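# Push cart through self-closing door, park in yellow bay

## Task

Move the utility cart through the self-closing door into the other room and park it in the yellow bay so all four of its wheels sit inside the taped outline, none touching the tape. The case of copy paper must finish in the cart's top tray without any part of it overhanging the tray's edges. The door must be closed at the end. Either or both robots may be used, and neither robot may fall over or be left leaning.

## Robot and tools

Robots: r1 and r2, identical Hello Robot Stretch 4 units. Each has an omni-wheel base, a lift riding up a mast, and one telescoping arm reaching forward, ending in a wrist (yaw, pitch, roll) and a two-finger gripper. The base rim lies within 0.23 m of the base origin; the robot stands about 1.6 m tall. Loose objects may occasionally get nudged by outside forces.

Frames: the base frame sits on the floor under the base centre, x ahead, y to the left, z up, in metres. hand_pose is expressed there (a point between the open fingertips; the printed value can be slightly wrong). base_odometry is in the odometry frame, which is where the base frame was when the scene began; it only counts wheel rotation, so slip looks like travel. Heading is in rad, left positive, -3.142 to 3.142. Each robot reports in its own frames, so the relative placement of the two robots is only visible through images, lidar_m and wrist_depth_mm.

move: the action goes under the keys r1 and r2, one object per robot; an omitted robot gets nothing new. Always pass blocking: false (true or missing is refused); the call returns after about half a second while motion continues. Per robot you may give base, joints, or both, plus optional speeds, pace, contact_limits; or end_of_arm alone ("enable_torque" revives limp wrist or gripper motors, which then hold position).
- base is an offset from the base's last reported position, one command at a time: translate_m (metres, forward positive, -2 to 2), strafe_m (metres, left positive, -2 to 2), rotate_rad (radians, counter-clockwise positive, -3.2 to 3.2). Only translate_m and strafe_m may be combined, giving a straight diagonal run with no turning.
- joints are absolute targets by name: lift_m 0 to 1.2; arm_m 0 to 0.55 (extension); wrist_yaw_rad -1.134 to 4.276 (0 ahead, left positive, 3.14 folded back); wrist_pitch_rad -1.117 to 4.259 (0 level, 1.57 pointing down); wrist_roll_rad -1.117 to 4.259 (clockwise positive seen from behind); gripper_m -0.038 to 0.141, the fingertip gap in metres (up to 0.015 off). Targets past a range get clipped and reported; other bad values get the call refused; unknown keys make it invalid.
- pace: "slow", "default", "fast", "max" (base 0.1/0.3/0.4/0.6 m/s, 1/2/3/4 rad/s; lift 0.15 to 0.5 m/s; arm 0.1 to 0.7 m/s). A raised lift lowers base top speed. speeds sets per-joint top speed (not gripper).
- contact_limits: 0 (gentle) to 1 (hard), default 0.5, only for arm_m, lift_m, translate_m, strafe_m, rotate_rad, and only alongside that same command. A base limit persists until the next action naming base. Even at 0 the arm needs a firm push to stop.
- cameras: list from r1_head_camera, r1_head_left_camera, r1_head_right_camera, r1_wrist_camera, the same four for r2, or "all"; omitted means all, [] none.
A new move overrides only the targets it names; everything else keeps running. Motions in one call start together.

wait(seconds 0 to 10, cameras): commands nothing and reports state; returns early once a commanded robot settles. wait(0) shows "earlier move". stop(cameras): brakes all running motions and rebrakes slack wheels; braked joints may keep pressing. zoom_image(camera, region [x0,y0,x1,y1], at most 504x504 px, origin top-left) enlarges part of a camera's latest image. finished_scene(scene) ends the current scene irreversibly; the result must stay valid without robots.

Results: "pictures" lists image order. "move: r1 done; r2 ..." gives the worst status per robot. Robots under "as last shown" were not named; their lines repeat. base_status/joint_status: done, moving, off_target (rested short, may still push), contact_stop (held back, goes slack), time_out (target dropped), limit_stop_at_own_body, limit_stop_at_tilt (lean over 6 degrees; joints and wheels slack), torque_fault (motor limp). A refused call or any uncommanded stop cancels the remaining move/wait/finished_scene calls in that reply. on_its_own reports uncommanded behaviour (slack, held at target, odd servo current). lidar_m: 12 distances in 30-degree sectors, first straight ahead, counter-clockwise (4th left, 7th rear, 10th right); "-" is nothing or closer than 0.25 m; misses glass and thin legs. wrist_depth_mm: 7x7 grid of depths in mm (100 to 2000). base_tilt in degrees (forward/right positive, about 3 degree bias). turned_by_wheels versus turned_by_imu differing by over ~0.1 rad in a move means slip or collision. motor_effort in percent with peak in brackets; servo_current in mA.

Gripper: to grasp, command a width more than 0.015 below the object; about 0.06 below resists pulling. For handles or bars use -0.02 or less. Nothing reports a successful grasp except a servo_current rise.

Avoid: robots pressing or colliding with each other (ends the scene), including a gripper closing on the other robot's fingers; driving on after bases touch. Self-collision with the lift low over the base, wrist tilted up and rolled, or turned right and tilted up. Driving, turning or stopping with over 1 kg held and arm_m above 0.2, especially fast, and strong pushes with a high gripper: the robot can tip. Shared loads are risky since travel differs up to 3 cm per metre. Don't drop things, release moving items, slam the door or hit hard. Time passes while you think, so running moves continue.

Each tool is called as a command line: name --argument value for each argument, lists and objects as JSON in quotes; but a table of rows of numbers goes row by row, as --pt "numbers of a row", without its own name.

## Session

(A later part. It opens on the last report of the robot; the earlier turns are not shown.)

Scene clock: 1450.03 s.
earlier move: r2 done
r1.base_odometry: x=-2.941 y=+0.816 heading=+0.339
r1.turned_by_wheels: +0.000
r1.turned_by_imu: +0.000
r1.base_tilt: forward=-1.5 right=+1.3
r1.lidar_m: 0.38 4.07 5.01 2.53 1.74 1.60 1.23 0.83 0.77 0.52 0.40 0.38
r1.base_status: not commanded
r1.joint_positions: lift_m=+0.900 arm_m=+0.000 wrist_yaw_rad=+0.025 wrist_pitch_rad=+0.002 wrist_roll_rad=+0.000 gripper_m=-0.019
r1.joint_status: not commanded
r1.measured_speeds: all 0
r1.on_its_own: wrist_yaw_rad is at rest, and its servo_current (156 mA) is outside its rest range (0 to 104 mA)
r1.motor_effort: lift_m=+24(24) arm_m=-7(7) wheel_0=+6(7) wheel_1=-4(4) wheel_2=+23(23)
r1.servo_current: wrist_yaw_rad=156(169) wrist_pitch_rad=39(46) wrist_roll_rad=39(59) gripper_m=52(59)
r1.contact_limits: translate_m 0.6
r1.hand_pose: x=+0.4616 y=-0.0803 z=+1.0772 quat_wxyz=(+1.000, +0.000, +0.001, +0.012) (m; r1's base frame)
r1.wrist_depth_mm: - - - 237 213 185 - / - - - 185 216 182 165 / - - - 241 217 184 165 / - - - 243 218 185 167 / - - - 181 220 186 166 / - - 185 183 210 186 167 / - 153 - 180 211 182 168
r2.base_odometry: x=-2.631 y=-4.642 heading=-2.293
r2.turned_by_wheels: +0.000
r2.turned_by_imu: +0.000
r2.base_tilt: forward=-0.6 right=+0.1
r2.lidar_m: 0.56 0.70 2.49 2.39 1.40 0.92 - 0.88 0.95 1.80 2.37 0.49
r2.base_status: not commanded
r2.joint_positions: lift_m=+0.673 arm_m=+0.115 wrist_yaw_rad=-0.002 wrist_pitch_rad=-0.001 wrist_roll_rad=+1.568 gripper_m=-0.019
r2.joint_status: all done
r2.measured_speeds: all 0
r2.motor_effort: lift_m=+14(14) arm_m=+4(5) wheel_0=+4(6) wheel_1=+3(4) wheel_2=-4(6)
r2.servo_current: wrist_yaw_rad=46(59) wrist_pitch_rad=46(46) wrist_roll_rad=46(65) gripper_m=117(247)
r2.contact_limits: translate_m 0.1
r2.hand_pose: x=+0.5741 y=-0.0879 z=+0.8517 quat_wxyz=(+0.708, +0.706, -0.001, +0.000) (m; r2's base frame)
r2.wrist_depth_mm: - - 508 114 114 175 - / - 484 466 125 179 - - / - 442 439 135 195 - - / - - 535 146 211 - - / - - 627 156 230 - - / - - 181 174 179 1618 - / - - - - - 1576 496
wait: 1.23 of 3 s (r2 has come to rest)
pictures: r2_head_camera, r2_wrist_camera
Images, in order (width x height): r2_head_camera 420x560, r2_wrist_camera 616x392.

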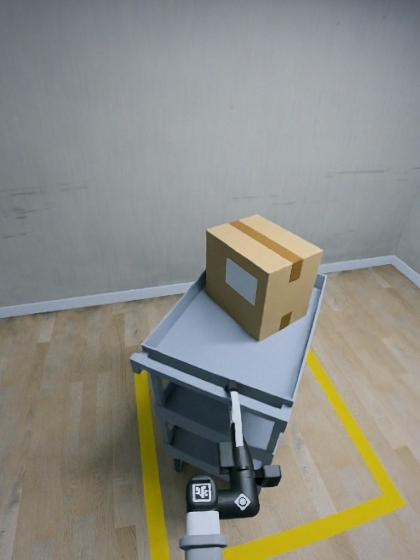

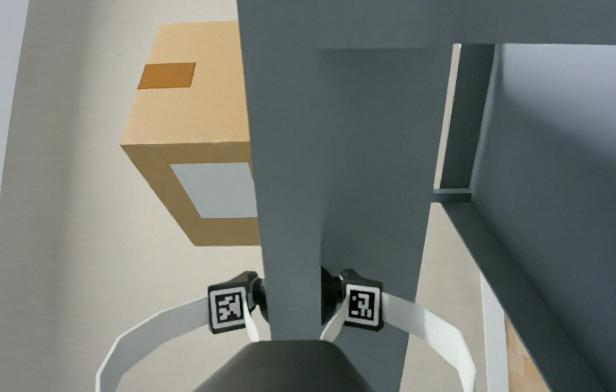

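move --blocking false --r2 '{"base":{"translate_m":-0.07,"strafe_m":-0.2},"pace":"slow","contact_limits":{"translate_m":0.4}}' --cameras '[]'

wait --seconds 5 --cameras '["r2_wrist_camera", "r2_head_camera"]'

zoom_image --camera "r2_head_camera" --region '[90, 260, 400, 560]'

Scene clock: 1461.87 s.
move: r2 moving
r1.base_odometry: x=-2.941 y=+0.816 heading=+0.339
r1.turned_by_wheels: +0.000
r1.turned_by_imu: +0.000
r1.base_tilt: forward=-1.5 right=+1.2
r1.lidar_m: 0.40 4.07 5.00 2.55 1.75 1.61 1.23 0.82 0.76 0.54 0.39 0.39
r1.base_status: not commanded
r1.joint_positions: lift_m=+0.900 arm_m=+0.000 wrist_yaw_rad=+0.025 wrist_pitch_rad=+0.002 wrist_roll_rad=+0.000 gripper_m=-0.019
r1.joint_status: not commanded
r1.measured_speeds: all 0
r1.motor_effort: lift_m=+24(24) arm_m=-7(7) wheel_0=+6(7) wheel_1=-4(4) wheel_2=+23(23)
r1.servo_current: wrist_yaw_rad=143(182) wrist_pitch_rad=46(46) wrist_roll_rad=39(65) gripper_m=52(59)
r1.contact_limits: translate_m 0.6
r1.hand_pose: x=+0.4616 y=-0.0803 z=+1.0772 quat_wxyz=(+1.000, +0.000, +0.001, +0.012) (m; r1's base frame)
r1.wrist_depth_mm: - - - 236 214 185 - / - - - 185 216 182 164 / - - - 240 216 183 165 / - - - 243 218 185 166 / - - - 182 220 185 167 / - - 184 183 210 186 167 / - 153 - 181 211 183 167
r2.base_odometry: x=-2.637 y=-4.631 heading=-2.292
r2.turned_by_wheels: +0.001
r2.turned_by_imu: +0.002
r2.base_tilt: forward=-0.7 right=+0.1
r2.lidar_m: 0.55 0.67 2.47 2.40 1.39 0.96 - 0.86 0.93 1.84 2.35 0.47
r2.base_status: translate_m moving; strafe_m moving
r2.joint_positions: lift_m=+0.673 arm_m=+0.115 wrist_yaw_rad=+0.002 wrist_pitch_rad=-0.001 wrist_roll_rad=+1.568 gripper_m=-0.019
r2.joint_status: not commanded
r2.measured_speeds: translate_m=-0.016 strafe_m=-0.046 rotate_rad=+0.001 lift_m=+0.000 arm_m=+0.000 wrist_yaw_rad=+0.015 wrist_pitch_rad=+0.000 wrist_roll_rad=+0.000
r2.motor_effort: lift_m=+14(14) arm_m=+5(5) wheel_0=+10(10) wheel_1=-5(9) wheel_2=+9(10)
r2.servo_current: wrist_yaw_rad=52(52) wrist_pitch_rad=39(46) wrist_roll_rad=52(52) gripper_m=104(111)
r2.contact_limits: translate_m 0.4
r2.hand_pose: x=+0.5744 y=-0.0869 z=+0.8517 quat_wxyz=(+0.708, +0.706, +0.000, +0.001) (m; r2's base frame)
r2.wrist_depth_mm: - - 508 112 112 171 - / - 469 469 121 177 - - / - 442 442 132 194 - - / - - 539 144 208 - - / - - 640 154 229 - - / - - 180 174 180 1661 - / - - - - - 1576 500
pictures: none
No camera images: "cameras" was empty.

Scene clock: 1464.77 s.
earlier move: r2 done
r1.base_odometry: x=-2.941 y=+0.816 heading=+0.339
r1.turned_by_wheels: +0.000
r1.turned_by_imu: +0.000
r1.base_tilt: forward=-1.5 right=+1.2
r1.lidar_m: 0.39 4.06 5.00 2.56 1.74 1.60 1.20 0.83 0.78 0.49 0.40 0.40
r1.base_status: not commanded
r1.joint_positions: lift_m=+0.900 arm_m=+0.000 wrist_yaw_rad=+0.025 wrist_pitch_rad=+0.002 wrist_roll_rad=+0.000 gripper_m=-0.019
r1.joint_status: not commanded
r1.measured_speeds: all 0
r1.on_its_own: wrist_yaw_rad is at rest, and its servo_current (150 mA) is outside its rest range (0 to 104 mA)
r1.motor_effort: lift_m=+24(24) arm_m=-7(7) wheel_0=+6(7) wheel_1=-4(4) wheel_2=+23(23)
r1.servo_current: wrist_yaw_rad=150(182) wrist_pitch_rad=39(52) wrist_roll_rad=46(72) gripper_m=52(59)
r1.contact_limits: translate_m 0.6
r1.hand_pose: x=+0.4616 y=-0.0803 z=+1.0772 quat_wxyz=(+1.000, +0.000, +0.001, +0.012) (m; r1's base frame)
r1.wrist_depth_mm: - - - 238 214 185 - / - - - 185 215 182 165 / - - - 240 217 184 165 / - - - 243 218 185 166 / - - - 181 220 186 166 / - - 184 184 209 187 167 / - 153 - 180 211 182 167
r2.base_odometry: x=-2.735 y=-4.458 heading=-2.292
r2.turned_by_wheels: +0.000
r2.turned_by_imu: +0.000
r2.base_tilt: forward=-0.6 right=+0.1
r2.lidar_m: 0.52 0.56 2.60 2.58 1.19 1.00 1.37 0.72 0.84 1.58 2.17 0.53
r2.base_status: done
r2.joint_positions: lift_m=+0.673 arm_m=+0.115 wrist_yaw_rad=+0.004 wrist_pitch_rad=-0.002 wrist_roll_rad=+1.569 gripper_m=-0.019
r2.joint_status: not commanded
r2.measured_speeds: all 0
r2.motor_effort: lift_m=+14(14) arm_m=+4(5) wheel_0=+3(14) wheel_1=-5(9) wheel_2=+9(12)
r2.servo_current: wrist_yaw_rad=46(65) wrist_pitch_rad=39(46) wrist_roll_rad=46(59) gripper_m=98(117)
r2.contact_limits: translate_m 0.4
r2.hand_pose: x=+0.5746 y=-0.0863 z=+0.8521 quat_wxyz=(+0.708, +0.706, +0.001, +0.002) (m; r2's base frame)
r2.wrist_depth_mm: - - - 148 148 1537 1205 / - - - 154 209 213 212 / - - 574 157 216 - - / - 484 480 162 222 809 - / - 500 500 168 229 842 - / - - 185 173 181 - - / - - - - - - -
wait: 2.90 of 5 s (r2 has come to rest)
pictures: r2_head_camera, r2_wrist_camera
Images, in order (width x height): r2_head_camera 420x560, r2_wrist_camera 616x392.

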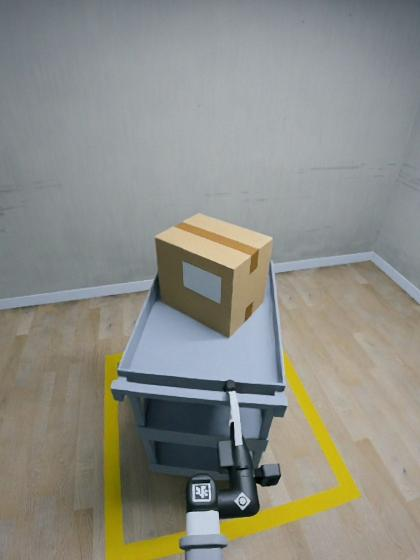

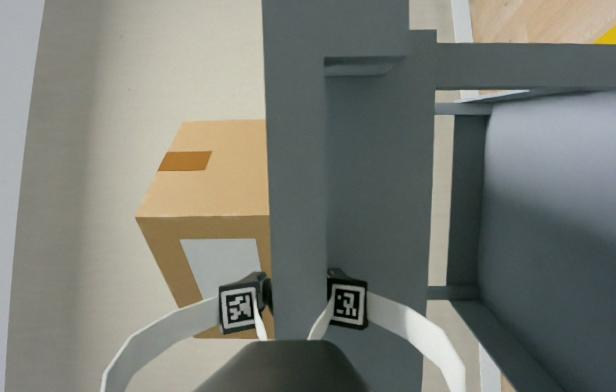

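Scaled by 1.626 from the camera's 420x560 image, which has a finer 1200x1600 frame.

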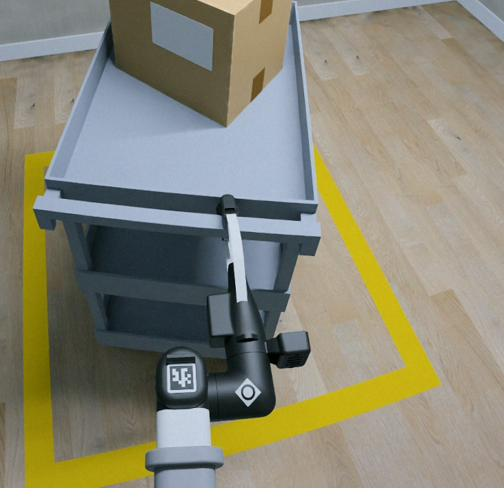

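move --blocking false --r2 '{"base":{"translate_m":0.1,"strafe_m":-0.1},"pace":"slow","contact_limits":{"translate_m":0.4}}' --cameras '[]'

wait --seconds 5 --cameras '[]'

move --blocking false --r2 '{"joints":{"gripper_m":0.09}}' --cameras '[]'

wait --seconds 3 --cameras '["r2_wrist_camera", "r2_head_camera"]'

move --blocking false --r2 '{"base":{"translate_m":-0.4},"pace":"slow","contact_limits":{"translate_m":0.2}}' --cameras '[]'

wait --seconds 6 --cameras '["r2_wrist_camera", "r2_head_camera", "r2_head_right_camera", "r2_head_left_camera"]'

zoom_image --camera "r2_head_camera" --region '[90, 200, 370, 480]'

Scene clock: 1476.90 s.
move: r2 moving
r1.base_odometry: x=-2.941 y=+0.816 heading=+0.339
r1.turned_by_wheels: +0.000
r1.turned_by_imu: +0.000
r1.base_tilt: forward=-1.5 right=+1.2
r1.lidar_m: 0.40 4.10 5.02 2.53 1.74 1.61 1.25 0.83 0.78 0.51 0.39 0.38
r1.base_status: not commanded
r1.joint_positions: lift_m=+0.900 arm_m=+0.000 wrist_yaw_rad=+0.025 wrist_pitch_rad=+0.002 wrist_roll_rad=+0.000 gripper_m=-0.019
r1.joint_status: not commanded
r1.measured_speeds: all 0
r1.motor_effort: lift_m=+24(24) arm_m=-7(7) wheel_0=+6(7) wheel_1=-4(4) wheel_2=+23(23)
r1.servo_current: wrist_yaw_rad=156(169) wrist_pitch_rad=46(46) wrist_roll_rad=39(52) gripper_m=52(59)
r1.contact_limits: translate_m 0.6
r1.hand_pose: x=+0.4616 y=-0.0803 z=+1.0772 quat_wxyz=(+1.000, +0.000, +0.001, +0.012) (m; r1's base frame)
r1.wrist_depth_mm: - - - 237 213 185 - / - - - 185 216 182 164 / - - - 240 216 183 165 / - - - 244 219 185 165 / - - - 181 220 185 167 / - - 185 183 209 187 167 / - 153 - 180 211 182 167
r2.base_odometry: x=-2.747 y=-4.458 heading=-2.293
r2.turned_by_wheels: -0.001
r2.turned_by_imu: +0.000
r2.base_tilt: forward=-0.6 right=+0.0
r2.lidar_m: 0.50 0.57 2.61 2.58 1.22 1.00 1.34 0.74 0.82 1.57 2.15 0.52
r2.base_status: translate_m moving; strafe_m moving
r2.joint_positions: lift_m=+0.673 arm_m=+0.115 wrist_yaw_rad=+0.003 wrist_pitch_rad=-0.002 wrist_roll_rad=+1.569 gripper_m=-0.019
r2.joint_status: not commanded
r2.measured_speeds: translate_m=+0.036 strafe_m=-0.036 rotate_rad=-0.001 lift_m=+0.000 arm_m=+0.000 wrist_yaw_rad=-0.010 wrist_pitch_rad=+0.000 wrist_roll_rad=+0.000
r2.motor_effort: lift_m=+14(14) arm_m=+5(5) wheel_0=+12(12) wheel_1=-5(6) wheel_2=-12(12)
r2.servo_current: wrist_yaw_rad=39(59) wrist_pitch_rad=39(46) wrist_roll_rad=52(52) gripper_m=78(98)
r2.contact_limits: translate_m 0.4
r2.hand_pose: x=+0.5745 y=-0.0865 z=+0.8521 quat_wxyz=(+0.708, +0.706, +0.000, +0.002) (m; r2's base frame)
r2.wrist_depth_mm: - - - 150 150 1537 1205 / - - - 155 211 214 213 / - - 569 158 216 - - / - 492 484 162 221 809 - / - 477 484 167 226 842 - / - - 186 172 180 - - / - - - - - - -
pictures: none
No camera images: "cameras" was empty.

Scene clock: 1479.07 s.
earlier move: r2 done
r1.base_odometry: x=-2.941 y=+0.816 heading=+0.339
r1.turned_by_wheels: +0.000
r1.turned_by_imu: +0.000
r1.base_tilt: forward=-1.6 right=+1.2
r1.lidar_m: 0.38 4.05 5.01 2.54 1.72 1.60 1.25 0.84 0.77 0.53 0.40 0.39
r1.base_status: not commanded
r1.joint_positions: lift_m=+0.900 arm_m=+0.000 wrist_yaw_rad=+0.025 wrist_pitch_rad=+0.002 wrist_roll_rad=+0.000 gripper_m=-0.019
r1.joint_status: not commanded
r1.measured_speeds: all 0
r1.on_its_own: wrist_yaw_rad is at rest, and its servo_current (130 mA) is outside its rest range (0 to 104 mA)
r1.motor_effort: lift_m=+24(24) arm_m=-7(7) wheel_0=+6(7) wheel_1=-4(4) wheel_2=+23(23)
r1.servo_current: wrist_yaw_rad=130(176) wrist_pitch_rad=39(52) wrist_roll_rad=33(65) gripper_m=46(59)
r1.contact_limits: translate_m 0.6
r1.hand_pose: x=+0.4616 y=-0.0803 z=+1.0772 quat_wxyz=(+1.000, +0.000, +0.001, +0.012) (m; r1's base frame)
r1.wrist_depth_mm: - - - 237 213 185 - / - - - 185 216 182 164 / - - - 241 216 183 164 / - - - 243 218 185 166 / - - - 181 220 186 167 / - - 185 184 210 187 167 / - 153 - 180 211 182 167
r2.base_odometry: x=-2.876 y=-4.466 heading=-2.293
r2.turned_by_wheels: +0.000
r2.turned_by_imu: +0.000
r2.base_tilt: forward=-0.7 right=+0.0
r2.lidar_m: 0.51 0.52 2.53 2.69 1.35 1.12 1.10 0.76 0.94 1.76 2.07 0.55
r2.base_status: done
r2.joint_positions: lift_m=+0.673 arm_m=+0.115 wrist_yaw_rad=-0.003 wrist_pitch_rad=-0.002 wrist_roll_rad=+1.569 gripper_m=-0.019
r2.joint_status: not commanded
r2.measured_speeds: all 0
r2.motor_effort: lift_m=+14(14) arm_m=+4(5) wheel_0=+3(13) wheel_1=-4(7) wheel_2=-10(15)
r2.servo_current: wrist_yaw_rad=46(65) wrist_pitch_rad=46(46) wrist_roll_rad=52(59) gripper_m=91(98)
r2.contact_limits: translate_m 0.4
r2.hand_pose: x=+0.5740 y=-0.0882 z=+0.8521 quat_wxyz=(+0.708, +0.706, -0.002, +0.000) (m; r2's base frame)
r2.wrist_depth_mm: - - - 176 175 1756 1205 / - - - 176 235 238 237 / - - - 174 233 1661 - / - - 580 174 231 820 - / - 473 473 173 230 820 - / - 477 185 172 180 - - / - - 564 - 229 - -
wait: 2.17 of 5 s (r2 has come to rest)
pictures: none
No camera images: "cameras" was empty.

Scene clock: 1479.57 s.
move: r2 moving
r1.base_odometry: x=-2.941 y=+0.816 heading=+0.339
r1.turned_by_wheels: +0.000
r1.turned_by_imu: +0.000
r1.base_tilt: forward=-1.5 right=+1.2
r1.lidar_m: 0.38 4.09 5.00 2.54 1.72 1.61 1.21 0.84 0.78 0.51 0.41 0.38
r1.base_status: not commanded
r1.joint_positions: lift_m=+0.900 arm_m=+0.000 wrist_yaw_rad=+0.025 wrist_pitch_rad=+0.002 wrist_roll_rad=+0.000 gripper_m=-0.019
r1.joint_status: not commanded
r1.measured_speeds: all 0
r1.motor_effort: lift_m=+24(24) arm_m=-7(7) wheel_0=+6(7) wheel_1=-3(4) wheel_2=+23(23)
r1.servo_current: wrist_yaw_rad=163(169) wrist_pitch_rad=46(46) wrist_roll_rad=59(59) gripper_m=46(59)
r1.contact_limits: translate_m 0.6
r1.hand_pose: x=+0.4616 y=-0.0803 z=+1.0772 quat_wxyz=(+1.000, +0.000, +0.001, +0.012) (m; r1's base frame)
r1.wrist_depth_mm: - - - 237 214 185 - / - - - 185 216 181 164 / - - - 241 216 184 165 / - - - 243 218 185 166 / - - - 181 220 185 166 / - - 185 183 209 186 167 / - 153 - 180 211 183 168
r2.base_odometry: x=-2.876 y=-4.466 heading=-2.293
r2.turned_by_wheels: +0.000
r2.turned_by_imu: +0.000
r2.base_tilt: forward=-0.7 right=+0.0
r2.lidar_m: 0.52 0.53 2.51 2.69 1.35 1.12 1.11 0.76 0.93 1.75 2.05 0.55
r2.base_status: not commanded
r2.joint_positions: lift_m=+0.673 arm_m=+0.115 wrist_yaw_rad=-0.003 wrist_pitch_rad=-0.002 wrist_roll_rad=+1.569 gripper_m=+0.005
r2.joint_status: gripper_m moving
r2.measured_speeds: all 0
r2.motor_effort: lift_m=+14(14) arm_m=+5(5) wheel_0=+3(3) wheel_1=-4(5) wheel_2=-10(10)
r2.servo_current: wrist_yaw_rad=39(52) wrist_pitch_rad=39(46) wrist_roll_rad=39(52) gripper_m=104(104)
r2.contact_limits: translate_m 0.4
r2.hand_pose: x=+0.5740 y=-0.0882 z=+0.8521 quat_wxyz=(+0.708, +0.706, -0.002, +0.000) (m; r2's base frame)
r2.wrist_depth_mm: - - - 180 180 1708 1229 / - - - 179 237 242 241 / - - - 178 236 1661 609 / - - 585 236 235 809 - / - 477 469 176 235 809 - / - - 191 175 183 809 - / - - 549 - - - -
pictures: none
No camera images: "cameras" was empty.

Scene clock: 1480.90 s.
earlier move: r2 done
r1.base_odometry: x=-2.941 y=+0.816 heading=+0.339
r1.turned_by_wheels: +0.000
r1.turned_by_imu: +0.000
r1.base_tilt: forward=-1.5 right=+1.2
r1.lidar_m: 0.41 4.09 5.00 2.56 1.72 1.60 1.22 0.83 0.78 0.52 0.42 0.38
r1.base_status: not commanded
r1.joint_positions: lift_m=+0.900 arm_m=+0.000 wrist_yaw_rad=+0.025 wrist_pitch_rad=+0.002 wrist_roll_rad=+0.000 gripper_m=-0.019
r1.joint_status: not commanded
r1.measured_speeds: all 0
r1.on_its_own: wrist_yaw_rad is at rest, and its servo_current (169 mA) is outside its rest range (0 to 104 mA)
r1.motor_effort: lift_m=+24(24) arm_m=-7(7) wheel_0=+6(7) wheel_1=-4(4) wheel_2=+23(23)
r1.servo_current: wrist_yaw_rad=169(176) wrist_pitch_rad=39(52) wrist_roll_rad=59(59) gripper_m=52(65)
r1.contact_limits: translate_m 0.6
r1.hand_pose: x=+0.4616 y=-0.0803 z=+1.0772 quat_wxyz=(+1.000, +0.000, +0.001, +0.012) (m; r1's base frame)
r1.wrist_depth_mm: - - - 237 213 185 - / - - - 185 215 182 164 / - - - 240 216 184 165 / - - - 243 219 185 166 / - - - 181 220 186 166 / - - 184 184 209 186 167 / - 153 - 180 211 183 167
r2.base_odometry: x=-2.876 y=-4.466 heading=-2.293
r2.turned_by_wheels: +0.000
r2.turned_by_imu: +0.001
r2.base_tilt: forward=-0.7 right=+0.1
r2.lidar_m: 0.49 0.52 2.50 2.68 1.32 1.11 1.12 0.75 0.94 1.76 2.05 0.56
r2.base_status: not commanded
r2.joint_positions: lift_m=+0.673 arm_m=+0.115 wrist_yaw_rad=-0.003 wrist_pitch_rad=-0.001 wrist_roll_rad=+1.569 gripper_m=+0.090
r2.joint_status: all done
r2.measured_speeds: all 0
r2.motor_effort: lift_m=+14(14) arm_m=+5(5) wheel_0=+3(4) wheel_1=-4(5) wheel_2=-6(10)
r2.servo_current: wrist_yaw_rad=52(52) wrist_pitch_rad=46(46) wrist_roll_rad=52(59) gripper_m=52(104)
r2.contact_limits: translate_m 0.4
r2.hand_pose: x=+0.5740 y=-0.0882 z=+0.8519 quat_wxyz=(+0.708, +0.706, -0.001, +0.000) (m; r2's base frame)
r2.wrist_depth_mm: - - - 193 - 1661 1182 / - - - 229 253 260 260 / - - - 250 251 1576 - / - - 574 249 249 842 - / - 480 477 189 247 842 - / - 496 194 187 190 - - / - - 559 - - - -
wait: 1.33 of 3 s (r2 has come to rest)
pictures: r2_head_camera, r2_wrist_camera
Images, in order (width x height): r2_head_camera 420x560, r2_wrist_camera 616x392.

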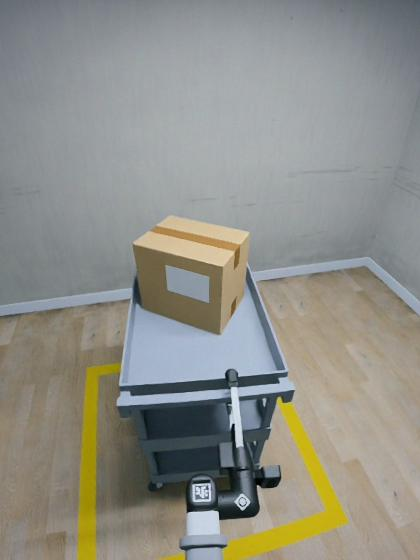

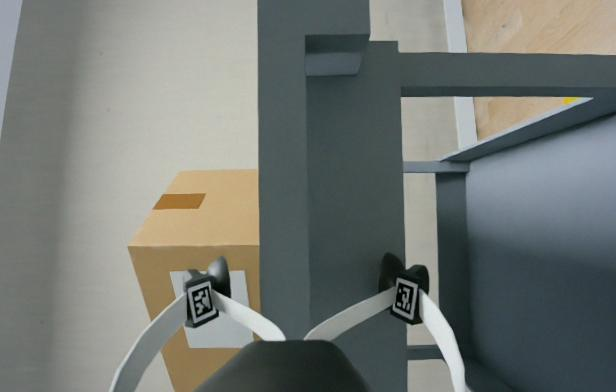

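Scene clock: 1481.40 s.
move: r2 moving
r1.base_odometry: x=-2.941 y=+0.816 heading=+0.339
r1.turned_by_wheels: +0.000
r1.turned_by_imu: +0.000
r1.base_tilt: forward=-1.5 right=+1.2
r1.lidar_m: 0.39 4.06 5.00 2.53 1.74 1.60 1.26 0.84 0.78 0.50 0.41 0.40
r1.base_status: not commanded
r1.joint_positions: lift_m=+0.900 arm_m=+0.000 wrist_yaw_rad=+0.025 wrist_pitch_rad=+0.002 wrist_roll_rad=+0.000 gripper_m=-0.019
r1.joint_status: not commanded
r1.measured_speeds: all 0
r1.motor_effort: lift_m=+24(24) arm_m=-7(7) wheel_0=+6(7) wheel_1=-4(4) wheel_2=+23(23)
r1.servo_current: wrist_yaw_rad=156(169) wrist_pitch_rad=46(46) wrist_roll_rad=46(65) gripper_m=52(59)
r1.contact_limits: translate_m 0.6
r1.hand_pose: x=+0.4616 y=-0.0803 z=+1.0772 quat_wxyz=(+1.000, +0.000, +0.001, +0.012) (m; r1's base frame)
r1.wrist_depth_mm: - - - 236 214 185 - / - - - 185 216 182 164 / - - - 240 216 183 165 / - - - 243 218 185 166 / - - - 182 220 185 167 / - - 185 184 210 186 167 / - 153 - 180 211 182 167
r2.base_odometry: x=-2.868 y=-4.457 heading=-2.293
r2.turned_by_wheels: +0.000
r2.turned_by_imu: +0.000
r2.base_tilt: forward=-0.7 right=+0.1
r2.lidar_m: 0.51 0.53 2.53 2.69 1.31 1.12 1.13 0.76 0.91 1.76 2.06 0.56
r2.base_status: translate_m moving
r2.joint_positions: lift_m=+0.673 arm_m=+0.115 wrist_yaw_rad=-0.003 wrist_pitch_rad=-0.001 wrist_roll_rad=+1.569 gripper_m=+0.090
r2.joint_status: not commanded
r2.measured_speeds: translate_m=-0.048 strafe_m=+0.000 rotate_rad=-0.002 lift_m=+0.000 arm_m=+0.000 wrist_yaw_rad=+0.000 wrist_pitch_rad=+0.000 wrist_roll_rad=+0.000
r2.motor_effort: lift_m=+14(14) arm_m=+4(5) wheel_0=-4(7) wheel_1=-7(7) wheel_2=+9(9)
r2.servo_current: wrist_yaw_rad=46(52) wrist_pitch_rad=46(46) wrist_roll_rad=46(52) gripper_m=52(52)
r2.contact_limits: translate_m 0.2
r2.hand_pose: x=+0.5740 y=-0.0882 z=+0.8519 quat_wxyz=(+0.708, +0.706, -0.001, +0.000) (m; r2's base frame)
r2.wrist_depth_mm: - - - 204 - 1708 1160 / - - - 230 268 270 271 / - - - 262 262 1618 - / - - 591 200 258 820 - / - 492 484 199 257 866 - / - 512 193 197 190 - - / - - 569 - - - -
pictures: none
No camera images: "cameras" was empty.

Scene clock: 1486.20 s.
earlier move: r2 done
r1.base_odometry: x=-2.941 y=+0.816 heading=+0.339
r1.turned_by_wheels: +0.000
r1.turned_by_imu: +0.000
r1.base_tilt: forward=-1.5 right=+1.2
r1.lidar_m: 0.39 4.07 4.99 2.57 1.73 1.61 1.25 0.84 0.76 0.51 0.41 0.41
r1.base_status: not commanded
r1.joint_positions: lift_m=+0.900 arm_m=+0.000 wrist_yaw_rad=+0.025 wrist_pitch_rad=+0.002 wrist_roll_rad=+0.000 gripper_m=-0.019
r1.joint_status: not commanded
r1.measured_speeds: all 0
r1.on_its_own: wrist_yaw_rad is at rest, and its servo_current (150 mA) is outside its rest range (0 to 104 mA)
r1.motor_effort: lift_m=+23(24) arm_m=-7(7) wheel_0=+6(7) wheel_1=-4(4) wheel_2=+23(23)
r1.servo_current: wrist_yaw_rad=150(182) wrist_pitch_rad=46(52) wrist_roll_rad=33(85) gripper_m=52(59)
r1.contact_limits: translate_m 0.6
r1.hand_pose: x=+0.4616 y=-0.0803 z=+1.0772 quat_wxyz=(+1.000, +0.000, +0.001, +0.012) (m; r1's base frame)
r1.wrist_depth_mm: - - - 238 213 185 - / - - - 186 215 182 164 / - - - 241 217 183 165 / - - - 243 218 185 166 / - - - 182 220 186 167 / - - 185 184 210 186 167 / - 153 - 180 212 183 167
r2.base_odometry: x=-2.612 y=-4.167 heading=-2.293
r2.turned_by_wheels: +0.000
r2.turned_by_imu: +0.000
r2.base_tilt: forward=-0.7 right=+0.1
r2.lidar_m: 0.91 2.48 2.88 2.62 0.85 3.35 1.01 0.42 0.42 0.85 2.11 2.60
r2.base_status: done
r2.joint_positions: lift_m=+0.673 arm_m=+0.115 wrist_yaw_rad=-0.003 wrist_pitch_rad=-0.001 wrist_roll_rad=+1.569 gripper_m=+0.090
r2.joint_status: not commanded
r2.measured_speeds: all 0
r2.motor_effort: lift_m=+14(14) arm_m=+4(5) wheel_0=-3(11) wheel_1=-5(8) wheel_2=+6(11)
r2.servo_current: wrist_yaw_rad=39(72) wrist_pitch_rad=39(46) wrist_roll_rad=46(59) gripper_m=52(59)
r2.contact_limits: translate_m 0.2
r2.hand_pose: x=+0.5740 y=-0.0882 z=+0.8519 quat_wxyz=(+0.708, +0.706, -0.001, +0.000) (m; r2's base frame)
r2.wrist_depth_mm: - - - - - 1661 1160 / - - - - - 1708 1182 / - - - - - 647 1182 / - - - 654 - 640 - / - - 904 640 - 640 - / - - 194 627 190 634 - / - - - - - - -
wait: 4.80 of 6 s (r2 has come to rest)
pictures: r2_head_camera, r2_head_left_camera, r2_head_right_camera, r2_wrist_camera
Images, in order (width x height): r2_head_camera 420x560, r2_head_left_camera 420x672, r2_head_right_camera 420x672, r2_wrist_camera 616x392.

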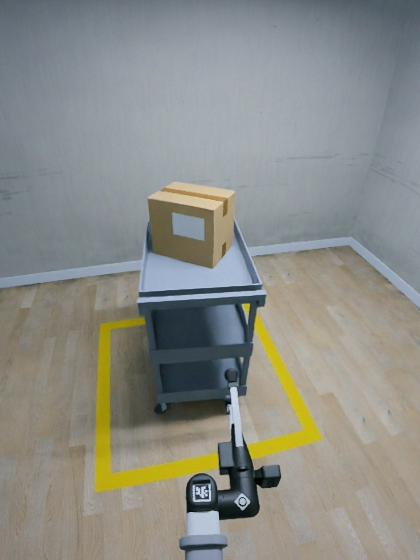

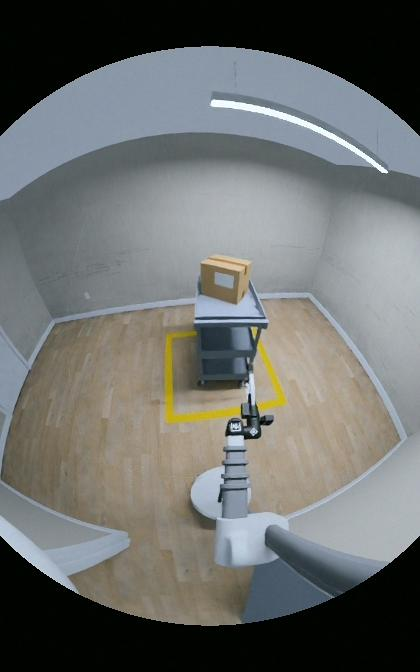

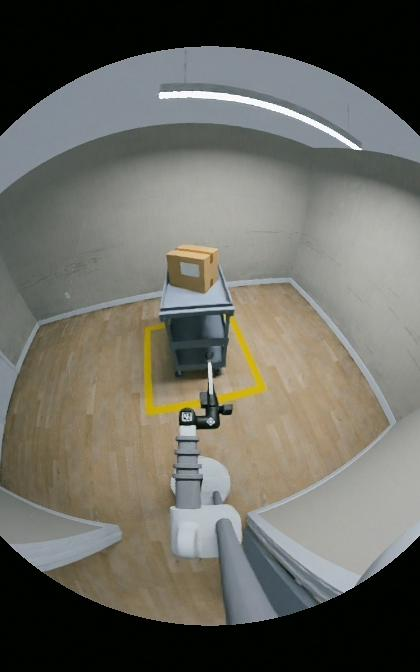

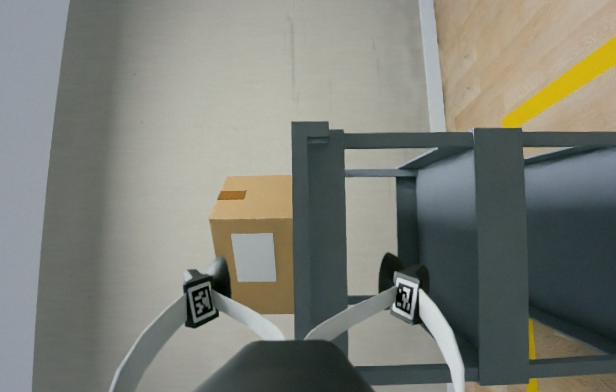

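Scaled by 1.800 from the camera's 420x560 image, which has a finer 1200x1600 frame.

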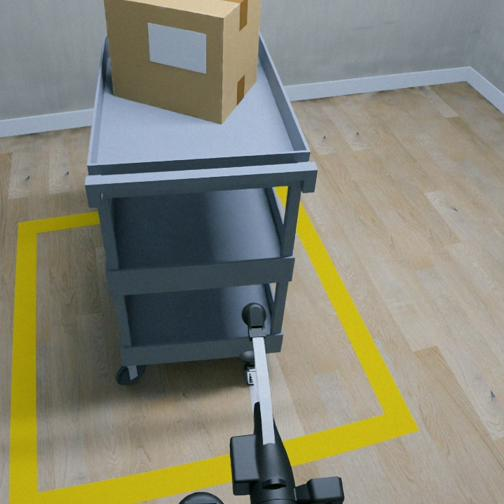

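zoom_image --camera "r2_head_camera" --region '[120, 160, 280, 320]'

zoom_image --camera "r2_head_right_camera" --region '[120, 220, 280, 420]'

zoom_image --camera "r2_head_left_camera" --region '[150, 230, 300, 430]'

Scaled by 3.150 from the camera's 420x560 image, which has a finer 1200x1600 frame.

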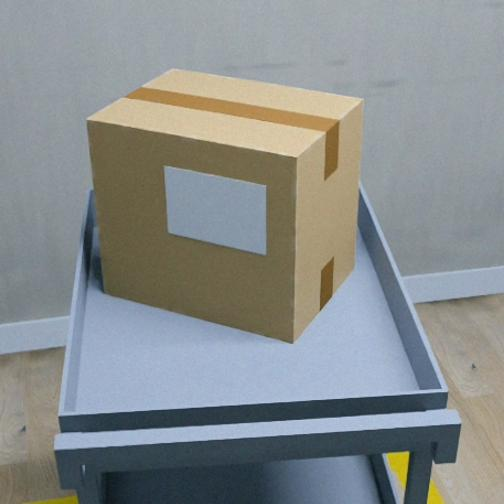

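Scaled by 2.520 from the camera's 420x672 image, which has a finer 600x960 frame.

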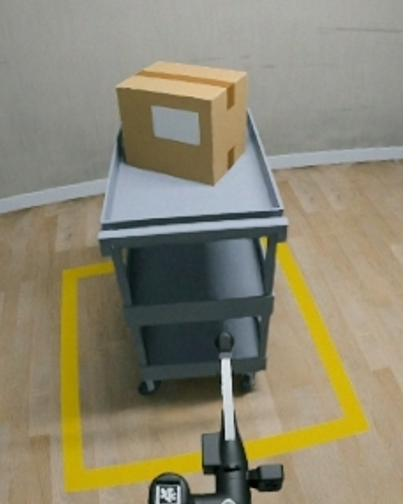

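Scaled by 2.520 from the camera's 420x672 image, which has a finer 600x960 frame.

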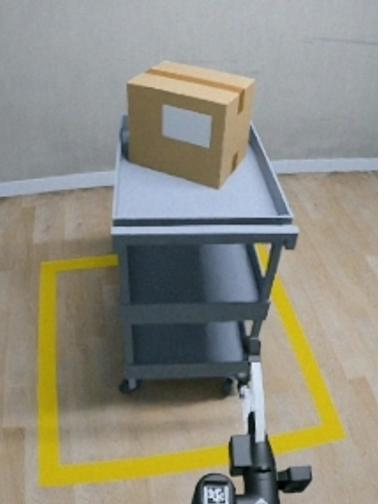

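move --blocking false --cameras '["r1_head_camera", "r1_head_left_camera", "r1_head_right_camera", "r1_wrist_camera"]'

Scene clock: 1529.43 s.
r1.base_odometry: x=-2.941 y=+0.816 heading=+0.339
r1.turned_by_wheels: +0.000
r1.turned_by_imu: -0.001
r1.base_tilt: forward=-1.6 right=+1.2
r1.lidar_m: 0.39 4.07 5.00 2.53 1.71 1.61 1.23 0.84 0.78 0.51 0.41 0.39
r1.base_status: not commanded
r1.joint_positions: lift_m=+0.900 arm_m=+0.000 wrist_yaw_rad=+0.025 wrist_pitch_rad=+0.002 wrist_roll_rad=+0.000 gripper_m=-0.019
r1.joint_status: not commanded
r1.measured_speeds: all 0
r1.on_its_own: wrist_yaw_rad is at rest, and its servo_current (150 mA) is outside its rest range (0 to 104 mA)
r1.motor_effort: lift_m=+24(24) arm_m=-7(7) wheel_0=+6(7) wheel_1=-4(4) wheel_2=+23(23)
r1.servo_current: wrist_yaw_rad=150(182) wrist_pitch_rad=46(52) wrist_roll_rad=52(85) gripper_m=52(59)
r1.contact_limits: translate_m 0.6
r1.hand_pose: x=+0.4616 y=-0.0803 z=+1.0772 quat_wxyz=(+1.000, +0.000, +0.001, +0.012) (m; r1's base frame)
r1.wrist_depth_mm: - - - 237 213 185 - / - - - 185 216 182 164 / - - - 241 217 183 165 / - - - 243 220 185 167 / - - - 182 220 186 166 / - - 184 184 209 186 167 / - 153 - 181 211 182 167
r2.base_odometry: x=-2.612 y=-4.167 heading=-2.293
r2.turned_by_wheels: +0.000
r2.turned_by_imu: +0.002
r2.base_tilt: forward=-0.7 right=+0.0
r2.lidar_m: 0.92 2.45 2.88 2.62 0.82 3.38 1.00 0.45 0.41 0.83 2.15 2.60
r2.base_status: done
r2.joint_positions: lift_m=+0.673 arm_m=+0.115 wrist_yaw_rad=-0.003 wrist_pitch_rad=-0.001 wrist_roll_rad=+1.569 gripper_m=+0.090
r2.joint_status: not commanded
r2.measured_speeds: all 0
r2.motor_effort: lift_m=+14(14) arm_m=+4(5) wheel_0=-4(11) wheel_1=-5(8) wheel_2=+6(11)
r2.servo_current: wrist_yaw_rad=46(72) wrist_pitch_rad=39(46) wrist_roll_rad=46(59) gripper_m=59(59)
r2.contact_limits: translate_m 0.2
r2.hand_pose: x=+0.5740 y=-0.0882 z=+0.8519 quat_wxyz=(+0.708, +0.706, -0.001, +0.000) (m; r2's base frame)
r2.wrist_depth_mm: - - - - - 1661 1160 / - - - - - 1661 1160 / - - - - - 654 1160 / - - - 647 - 647 - / - - 931 640 - 634 - / - - 194 627 190 634 - / - - - - - - -
pictures: r1_head_camera, r1_head_left_camera, r1_head_right_camera, r1_wrist_camera
Images, in order (width x height): r1_head_camera 420x560, r1_head_left_camera 420x672, r1_head_right_camera 420x672, r1_wrist_camera 616x392.

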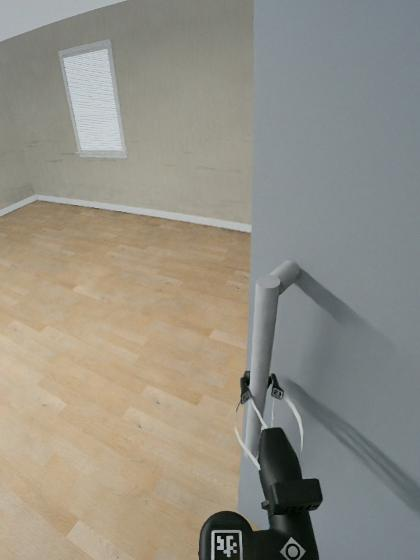

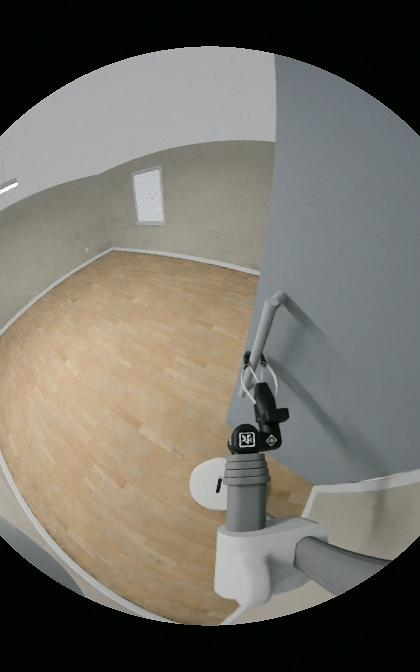

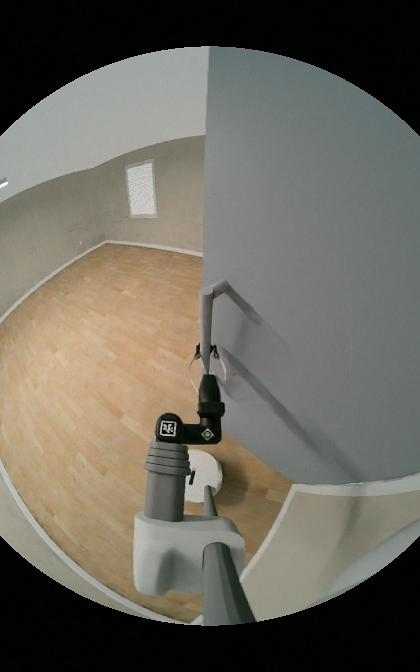

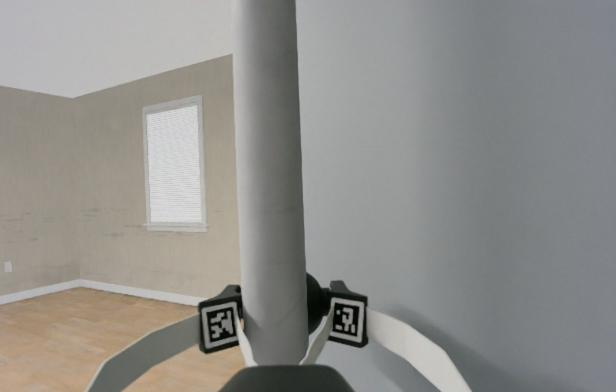

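move --blocking false --r1 '{"base":{"translate_m":0.15,"strafe_m":0.03},"pace":"slow","contact_limits":{"translate_m":0.6}}' --cameras '[]'

wait --seconds 3 --cameras '["r1_wrist_camera"]'

move --blocking false --r1 '{"base":{"translate_m":0.15,"strafe_m":0.03},"pace":"slow","contact_limits":{"translate_m":0.6}}' --cameras '[]'

wait --seconds 3 --cameras '["r1_wrist_camera", "r1_head_left_camera"]'

Scene clock: 1538.67 s.
move: r1 moving
r1.base_odometry: x=-2.930 y=+0.822 heading=+0.340
r1.turned_by_wheels: +0.001
r1.turned_by_imu: +0.001
r1.base_tilt: forward=-1.6 right=+1.3
r1.lidar_m: 0.40 4.09 4.99 2.55 1.74 1.61 1.22 0.85 0.78 0.51 0.41 0.41
r1.base_status: translate_m moving; strafe_m moving
r1.joint_positions: lift_m=+0.900 arm_m=+0.000 wrist_yaw_rad=+0.025 wrist_pitch_rad=+0.002 wrist_roll_rad=+0.000 gripper_m=-0.019
r1.joint_status: not commanded
r1.measured_speeds: translate_m=+0.048 strafe_m=+0.009 rotate_rad=+0.000 lift_m=+0.000 arm_m=+0.000 wrist_yaw_rad=+0.000 wrist_pitch_rad=+0.000 wrist_roll_rad=+0.000
r1.motor_effort: lift_m=+24(24) arm_m=-7(7) wheel_0=+9(13) wheel_1=+4(5) wheel_2=+7(21)
r1.servo_current: wrist_yaw_rad=143(176) wrist_pitch_rad=39(46) wrist_roll_rad=39(59) gripper_m=52(59)
r1.contact_limits: translate_m 0.6
r1.hand_pose: x=+0.4616 y=-0.0803 z=+1.0772 quat_wxyz=(+1.000, +0.000, +0.001, +0.012) (m; r1's base frame)
r1.wrist_depth_mm: - - - 239 211 184 - / - - - 179 217 183 166 / - - - 186 218 185 167 / - - - 185 221 186 167 / - - - 182 221 187 168 / - - 187 182 207 189 168 / - 156 - 177 213 181 -
r2: as last shown
r2.turned_by_imu: +0.001
r2.base_tilt: forward=-0.7 right=+0.1
r2.lidar_m: 0.90 2.47 2.90 2.62 0.84 3.36 1.00 0.45 0.43 0.82 2.14 2.59
r2.motor_effort: lift_m=+14(14) arm_m=+4(5) wheel_0=-4(4) wheel_1=-5(5) wheel_2=+6(7)
r2.servo_current: wrist_yaw_rad=39(59) wrist_pitch_rad=39(46) wrist_roll_rad=46(52) gripper_m=46(59)
r2.contact_limits: translate_m 0.2
r2.wrist_depth_mm: - - - - - 1661 1160 / - - - - - 1708 1182 / - - - - - 654 1182 / - - - 640 - 647 - / - - 917 640 - 640 - / - - 194 634 190 640 - / - - - - - - -
pictures: none
No camera images: "cameras" was empty.

Scene clock: 1540.97 s.
earlier move: r1 done
r1.base_odometry: x=-2.809 y=+0.894 heading=+0.337
r1.turned_by_wheels: -0.003
r1.turned_by_imu: -0.065
r1.base_tilt: forward=-1.6 right=+1.3
r1.lidar_m: 0.48 3.71 4.92 2.98 1.95 1.75 1.46 0.94 0.83 0.49 0.41 0.36
r1.base_status: done
r1.joint_positions: lift_m=+0.900 arm_m=+0.000 wrist_yaw_rad=-0.018 wrist_pitch_rad=+0.002 wrist_roll_rad=+0.000 gripper_m=-0.019
r1.joint_status: not commanded
r1.measured_speeds: all 0
r1.motor_effort: lift_m=+24(24) arm_m=+4(7) wheel_0=-15(18) wheel_1=+0(8) wheel_2=-11(21)
r1.servo_current: wrist_yaw_rad=98(176) wrist_pitch_rad=46(46) wrist_roll_rad=46(65) gripper_m=52(59)
r1.contact_limits: translate_m 0.6
r1.hand_pose: x=+0.4576 y=-0.0926 z=+1.0772 quat_wxyz=(+1.000, +0.000, +0.001, -0.009) (m; r1's base frame)
r1.wrist_depth_mm: - - - - 213 196 178 / - - - - 215 197 179 / - - - - 216 197 179 / - - - - 216 199 180 / - - - - 217 200 180 / - - - 190 170 196 181 / - - 167 186 175 165 181
r2.base_odometry: x=-2.612 y=-4.167 heading=-2.293
r2.turned_by_wheels: +0.000
r2.turned_by_imu: +0.000
r2.base_tilt: forward=-0.7 right=+0.1
r2.lidar_m: 0.91 2.45 2.89 2.63 0.82 3.38 0.82 0.46 0.43 0.83 2.15 2.62
r2.base_status: not commanded
r2.joint_positions: lift_m=+0.673 arm_m=+0.115 wrist_yaw_rad=-0.003 wrist_pitch_rad=-0.001 wrist_roll_rad=+1.569 gripper_m=+0.090
r2.joint_status: not commanded
r2.measured_speeds: all 0
r2.motor_effort: lift_m=+14(14) arm_m=+4(5) wheel_0=-4(4) wheel_1=-5(6) wheel_2=+6(7)
r2.servo_current: wrist_yaw_rad=46(59) wrist_pitch_rad=39(46) wrist_roll_rad=52(59) gripper_m=39(59)
r2.contact_limits: translate_m 0.2
r2.hand_pose: x=+0.5740 y=-0.0882 z=+0.8519 quat_wxyz=(+0.708, +0.706, -0.001, +0.000) (m; r2's base frame)
r2.wrist_depth_mm: - - - - - 1618 1160 / - - - - - 1661 1138 / - - - - - 654 1182 / - - - 647 - 640 - / - - 917 634 - 640 - / - - 194 634 190 634 - / - - - - - - -
wait: 2.30 of 3 s (r1 has come to rest)
pictures: r1_wrist_camera
Images, in order (width x height): r1_wrist_camera 616x392.

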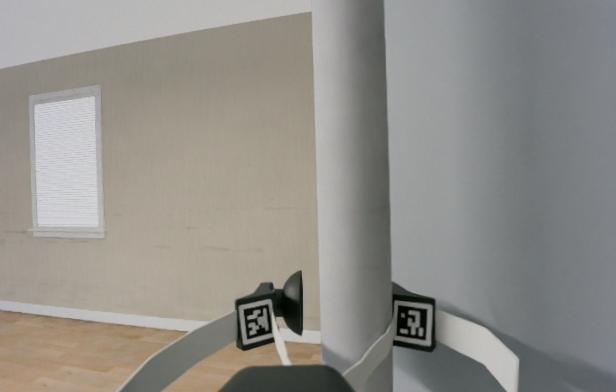

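Scene clock: 1541.47 s.
move: r1 moving
r1.base_odometry: x=-2.799 y=+0.900 heading=+0.335
r1.turned_by_wheels: -0.002
r1.turned_by_imu: -0.017
r1.base_tilt: forward=-1.6 right=+1.3
r1.lidar_m: 0.51 3.64 4.93 3.09 1.97 1.76 1.51 0.93 0.83 0.50 0.41 0.40
r1.base_status: translate_m moving; strafe_m moving
r1.joint_positions: lift_m=+0.900 arm_m=+0.000 wrist_yaw_rad=-0.018 wrist_pitch_rad=+0.002 wrist_roll_rad=+0.000 gripper_m=-0.019
r1.joint_status: not commanded
r1.measured_speeds: translate_m=+0.050 strafe_m=+0.009 rotate_rad=-0.002 lift_m=+0.000 arm_m=+0.000 wrist_yaw_rad=+0.000 wrist_pitch_rad=+0.000 wrist_roll_rad=+0.000
r1.motor_effort: lift_m=+24(24) arm_m=+4(4) wheel_0=-10(15) wheel_1=+1(4) wheel_2=-18(18)
r1.servo_current: wrist_yaw_rad=98(117) wrist_pitch_rad=39(46) wrist_roll_rad=39(59) gripper_m=52(52)
r1.contact_limits: translate_m 0.6
r1.hand_pose: x=+0.4576 y=-0.0926 z=+1.0772 quat_wxyz=(+1.000, +0.000, +0.001, -0.009) (m; r1's base frame)
r1.wrist_depth_mm: - - - - 158 196 178 / - - - - 157 197 179 / - - - - 215 199 179 / - - - - 216 199 180 / - - - - 166 200 180 / - - - 189 164 196 180 / - - 167 186 165 167 -
r2: as last shown
r2.lidar_m: 0.90 2.47 2.89 2.64 0.85 3.34 0.83 0.46 0.44 0.88 2.13 2.56
r2.motor_effort: lift_m=+14(14) arm_m=+5(5) wheel_0=-4(4) wheel_1=-5(5) wheel_2=+6(6)
r2.servo_current: wrist_yaw_rad=52(59) wrist_pitch_rad=39(46) wrist_roll_rad=46(46) gripper_m=46(59)
r2.contact_limits: translate_m 0.2
r2.wrist_depth_mm: - - - - - 1661 1138 / - - - - - 1708 1160 / - - - - - 647 1182 / - - - 647 - 640 - / - - 917 634 - 640 - / - - 194 634 190 634 - / - - - - - - -
pictures: none
No camera images: "cameras" was empty.

Scene clock: 1543.77 s.
earlier move: r1 done
r1.base_odometry: x=-2.678 y=+0.971 heading=+0.334
r1.turned_by_wheels: +0.000
r1.turned_by_imu: -0.223
r1.base_tilt: forward=-1.6 right=+1.3
r1.lidar_m: 0.53 2.98 4.60 4.90 2.48 1.97 1.93 1.11 0.85 0.52 0.41 0.38
r1.base_status: done
r1.joint_positions: lift_m=+0.900 arm_m=+0.000 wrist_yaw_rad=-0.018 wrist_pitch_rad=+0.002 wrist_roll_rad=+0.000 gripper_m=-0.019
r1.joint_status: not commanded
r1.measured_speeds: all 0
r1.motor_effort: lift_m=+24(24) arm_m=+4(5) wheel_0=-15(17) wheel_1=+0(4) wheel_2=-12(19)
r1.servo_current: wrist_yaw_rad=104(124) wrist_pitch_rad=39(52) wrist_roll_rad=52(65) gripper_m=52(59)
r1.contact_limits: translate_m 0.6
r1.hand_pose: x=+0.4576 y=-0.0926 z=+1.0772 quat_wxyz=(+1.000, +0.000, +0.001, -0.009) (m; r1's base frame)
r1.wrist_depth_mm: - - - - 213 201 179 / - - - - 214 198 180 / - - - - 216 200 181 / - - - - 218 201 182 / - - - - 219 201 182 / - - - 198 159 193 182 / - - 167 186 169 202 -
r2.base_odometry: x=-2.612 y=-4.167 heading=-2.293
r2.turned_by_wheels: +0.000
r2.turned_by_imu: +0.000
r2.base_tilt: forward=-0.7 right=+0.1
r2.lidar_m: 0.91 2.46 2.89 2.64 0.84 3.38 0.69 0.47 0.42 0.84 2.14 2.59
r2.base_status: not commanded
r2.joint_positions: lift_m=+0.673 arm_m=+0.115 wrist_yaw_rad=-0.003 wrist_pitch_rad=-0.001 wrist_roll_rad=+1.569 gripper_m=+0.090
r2.joint_status: not commanded
r2.measured_speeds: all 0
r2.motor_effort: lift_m=+14(14) arm_m=+4(5) wheel_0=-3(4) wheel_1=-5(6) wheel_2=+6(6)
r2.servo_current: wrist_yaw_rad=39(65) wrist_pitch_rad=39(46) wrist_roll_rad=46(59) gripper_m=52(59)
r2.contact_limits: translate_m 0.2
r2.hand_pose: x=+0.5740 y=-0.0882 z=+0.8519 quat_wxyz=(+0.708, +0.706, -0.001, +0.000) (m; r2's base frame)
r2.wrist_depth_mm: - - - - - 1708 1160 / - - - - - 1708 1160 / - - - - - 647 1182 / - - - 640 - 640 - / - - 917 640 - 640 - / - - 193 634 190 627 - / - - - - - - -
wait: 2.30 of 3 s (r1 has come to rest)
pictures: r1_head_left_camera, r1_wrist_camera
Images, in order (width x height): r1_head_left_camera 420x672, r1_wrist_camera 616x392.

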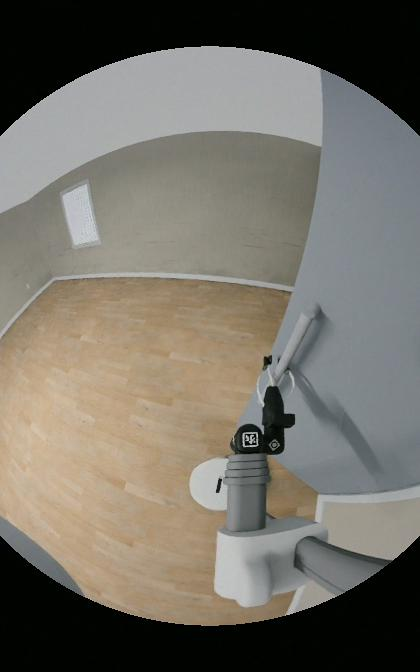

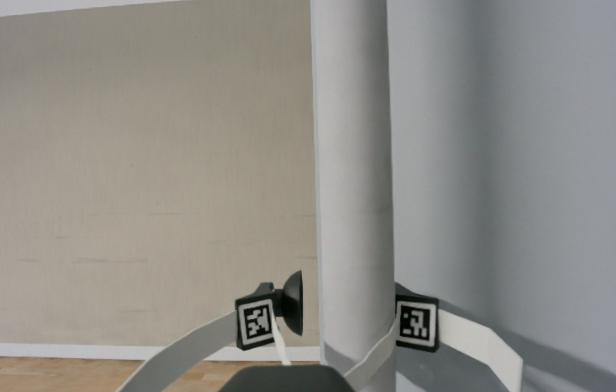

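move --blocking false --r1 '{"base":{"translate_m":0.3,"strafe_m":0.05},"pace":"slow","contact_limits":{"translate_m":0.6}}' --cameras '[]'

wait --seconds 5 --cameras '["r1_wrist_camera", "r1_head_left_camera"]'

Scene clock: 1550.10 s.
move: r1 moving
r1.base_odometry: x=-2.667 y=+0.977 heading=+0.332
r1.turned_by_wheels: -0.002
r1.turned_by_imu: -0.018
r1.base_tilt: forward=-1.6 right=+1.3
r1.lidar_m: 0.50 2.98 4.46 4.91 2.51 1.98 1.96 1.11 0.87 0.51 0.41 0.38
r1.base_status: translate_m moving; strafe_m moving
r1.joint_positions: lift_m=+0.900 arm_m=+0.000 wrist_yaw_rad=-0.018 wrist_pitch_rad=+0.002 wrist_roll_rad=+0.000 gripper_m=-0.019
r1.joint_status: not commanded
r1.measured_speeds: translate_m=+0.048 strafe_m=+0.008 rotate_rad=-0.002 lift_m=+0.000 arm_m=+0.000 wrist_yaw_rad=+0.000 wrist_pitch_rad=+0.000 wrist_roll_rad=+0.000
r1.motor_effort: lift_m=+24(24) arm_m=+4(4) wheel_0=-11(14) wheel_1=-1(3) wheel_2=-17(18)
r1.servo_current: wrist_yaw_rad=85(124) wrist_pitch_rad=39(46) wrist_roll_rad=52(59) gripper_m=52(59)
r1.contact_limits: translate_m 0.6
r1.hand_pose: x=+0.4576 y=-0.0926 z=+1.0772 quat_wxyz=(+1.000, +0.000, +0.001, -0.009) (m; r1's base frame)
r1.wrist_depth_mm: - - - - 158 201 179 / - - - - 215 199 180 / - - - - 216 200 180 / - - - - 167 200 182 / - - - - 164 201 183 / - - - 198 163 197 183 / - - 167 186 163 198 -
r2: as last shown
r2.base_tilt: forward=-0.6 right=+0.1
r2.lidar_m: 0.90 2.44 2.90 2.64 0.85 3.36 0.69 0.43 0.42 0.85 2.10 2.61
r2.motor_effort: lift_m=+14(14) arm_m=+4(5) wheel_0=-4(4) wheel_1=-5(5) wheel_2=+6(7)
r2.servo_current: wrist_yaw_rad=46(59) wrist_pitch_rad=39(46) wrist_roll_rad=39(52) gripper_m=52(52)
r2.contact_limits: translate_m 0.2
r2.wrist_depth_mm: - - - - - 1661 1160 / - - - - - 1708 1182 / - - - - - 647 1160 / - - - 640 - 640 - / - - 904 640 - 640 - / - - 193 634 191 634 - / - - - - - - -
pictures: none
No camera images: "cameras" was empty.

Scene clock: 1553.90 s.
earlier move: r1 done
r1.base_odometry: x=-2.410 y=+1.116 heading=+0.332
r1.turned_by_wheels: +0.000
r1.turned_by_imu: -0.435
r1.base_tilt: forward=-1.5 right=+1.3
r1.lidar_m: 0.53 2.39 2.73 4.50 5.02 2.82 2.33 1.65 0.88 0.50 0.42 0.38
r1.base_status: done
r1.joint_positions: lift_m=+0.900 arm_m=+0.000 wrist_yaw_rad=-0.018 wrist_pitch_rad=+0.002 wrist_roll_rad=+0.000 gripper_m=-0.019
r1.joint_status: not commanded
r1.measured_speeds: all 0
r1.on_its_own: wrist_yaw_rad is at rest, and its servo_current (111 mA) is outside its rest range (0 to 104 mA)
r1.motor_effort: lift_m=+24(24) arm_m=+0(5) wheel_0=-18(20) wheel_1=+0(4) wheel_2=-12(18)
r1.servo_current: wrist_yaw_rad=111(124) wrist_pitch_rad=46(52) wrist_roll_rad=52(59) gripper_m=52(59)
r1.contact_limits: translate_m 0.6
r1.hand_pose: x=+0.4577 y=-0.0926 z=+1.0772 quat_wxyz=(+1.000, +0.000, +0.001, -0.009) (m; r1's base frame)
r1.wrist_depth_mm: - - - 160 215 202 181 / - - - 161 216 200 182 / - - - 161 216 202 182 / - - - 163 167 202 183 / - - - 270 165 202 185 / - - - 198 164 198 185 / - - 167 166 164 200 -
r2.base_odometry: x=-2.612 y=-4.167 heading=-2.293
r2.turned_by_wheels: +0.000
r2.turned_by_imu: +0.001
r2.base_tilt: forward=-0.7 right=+0.1
r2.lidar_m: 0.90 2.43 2.92 2.63 0.83 0.87 0.55 0.44 0.42 0.88 2.12 2.62
r2.base_status: not commanded
r2.joint_positions: lift_m=+0.673 arm_m=+0.115 wrist_yaw_rad=-0.003 wrist_pitch_rad=-0.001 wrist_roll_rad=+1.569 gripper_m=+0.090
r2.joint_status: not commanded
r2.measured_speeds: all 0
r2.motor_effort: lift_m=+14(14) arm_m=+4(5) wheel_0=-3(4) wheel_1=-5(6) wheel_2=+6(7)
r2.servo_current: wrist_yaw_rad=52(59) wrist_pitch_rad=46(46) wrist_roll_rad=52(65) gripper_m=52(59)
r2.contact_limits: translate_m 0.2
r2.hand_pose: x=+0.5740 y=-0.0882 z=+0.8519 quat_wxyz=(+0.708, +0.706, -0.001, +0.000) (m; r2's base frame)
r2.wrist_depth_mm: - - - - - 1756 1160 / - - - - - 1661 1182 / - - - - - 654 1182 / - - - 647 - 634 - / - - 931 647 - 640 - / - - 193 634 190 627 - / - - - - - - -
wait: 3.80 of 5 s (r1 has come to rest)
pictures: r1_head_left_camera, r1_wrist_camera
Images, in order (width x height): r1_head_left_camera 420x672, r1_wrist_camera 616x392.

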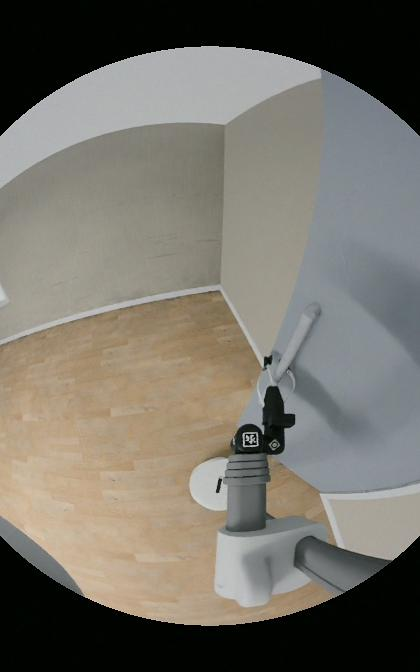

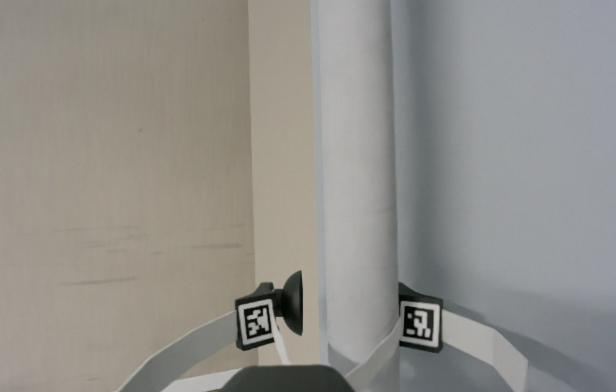

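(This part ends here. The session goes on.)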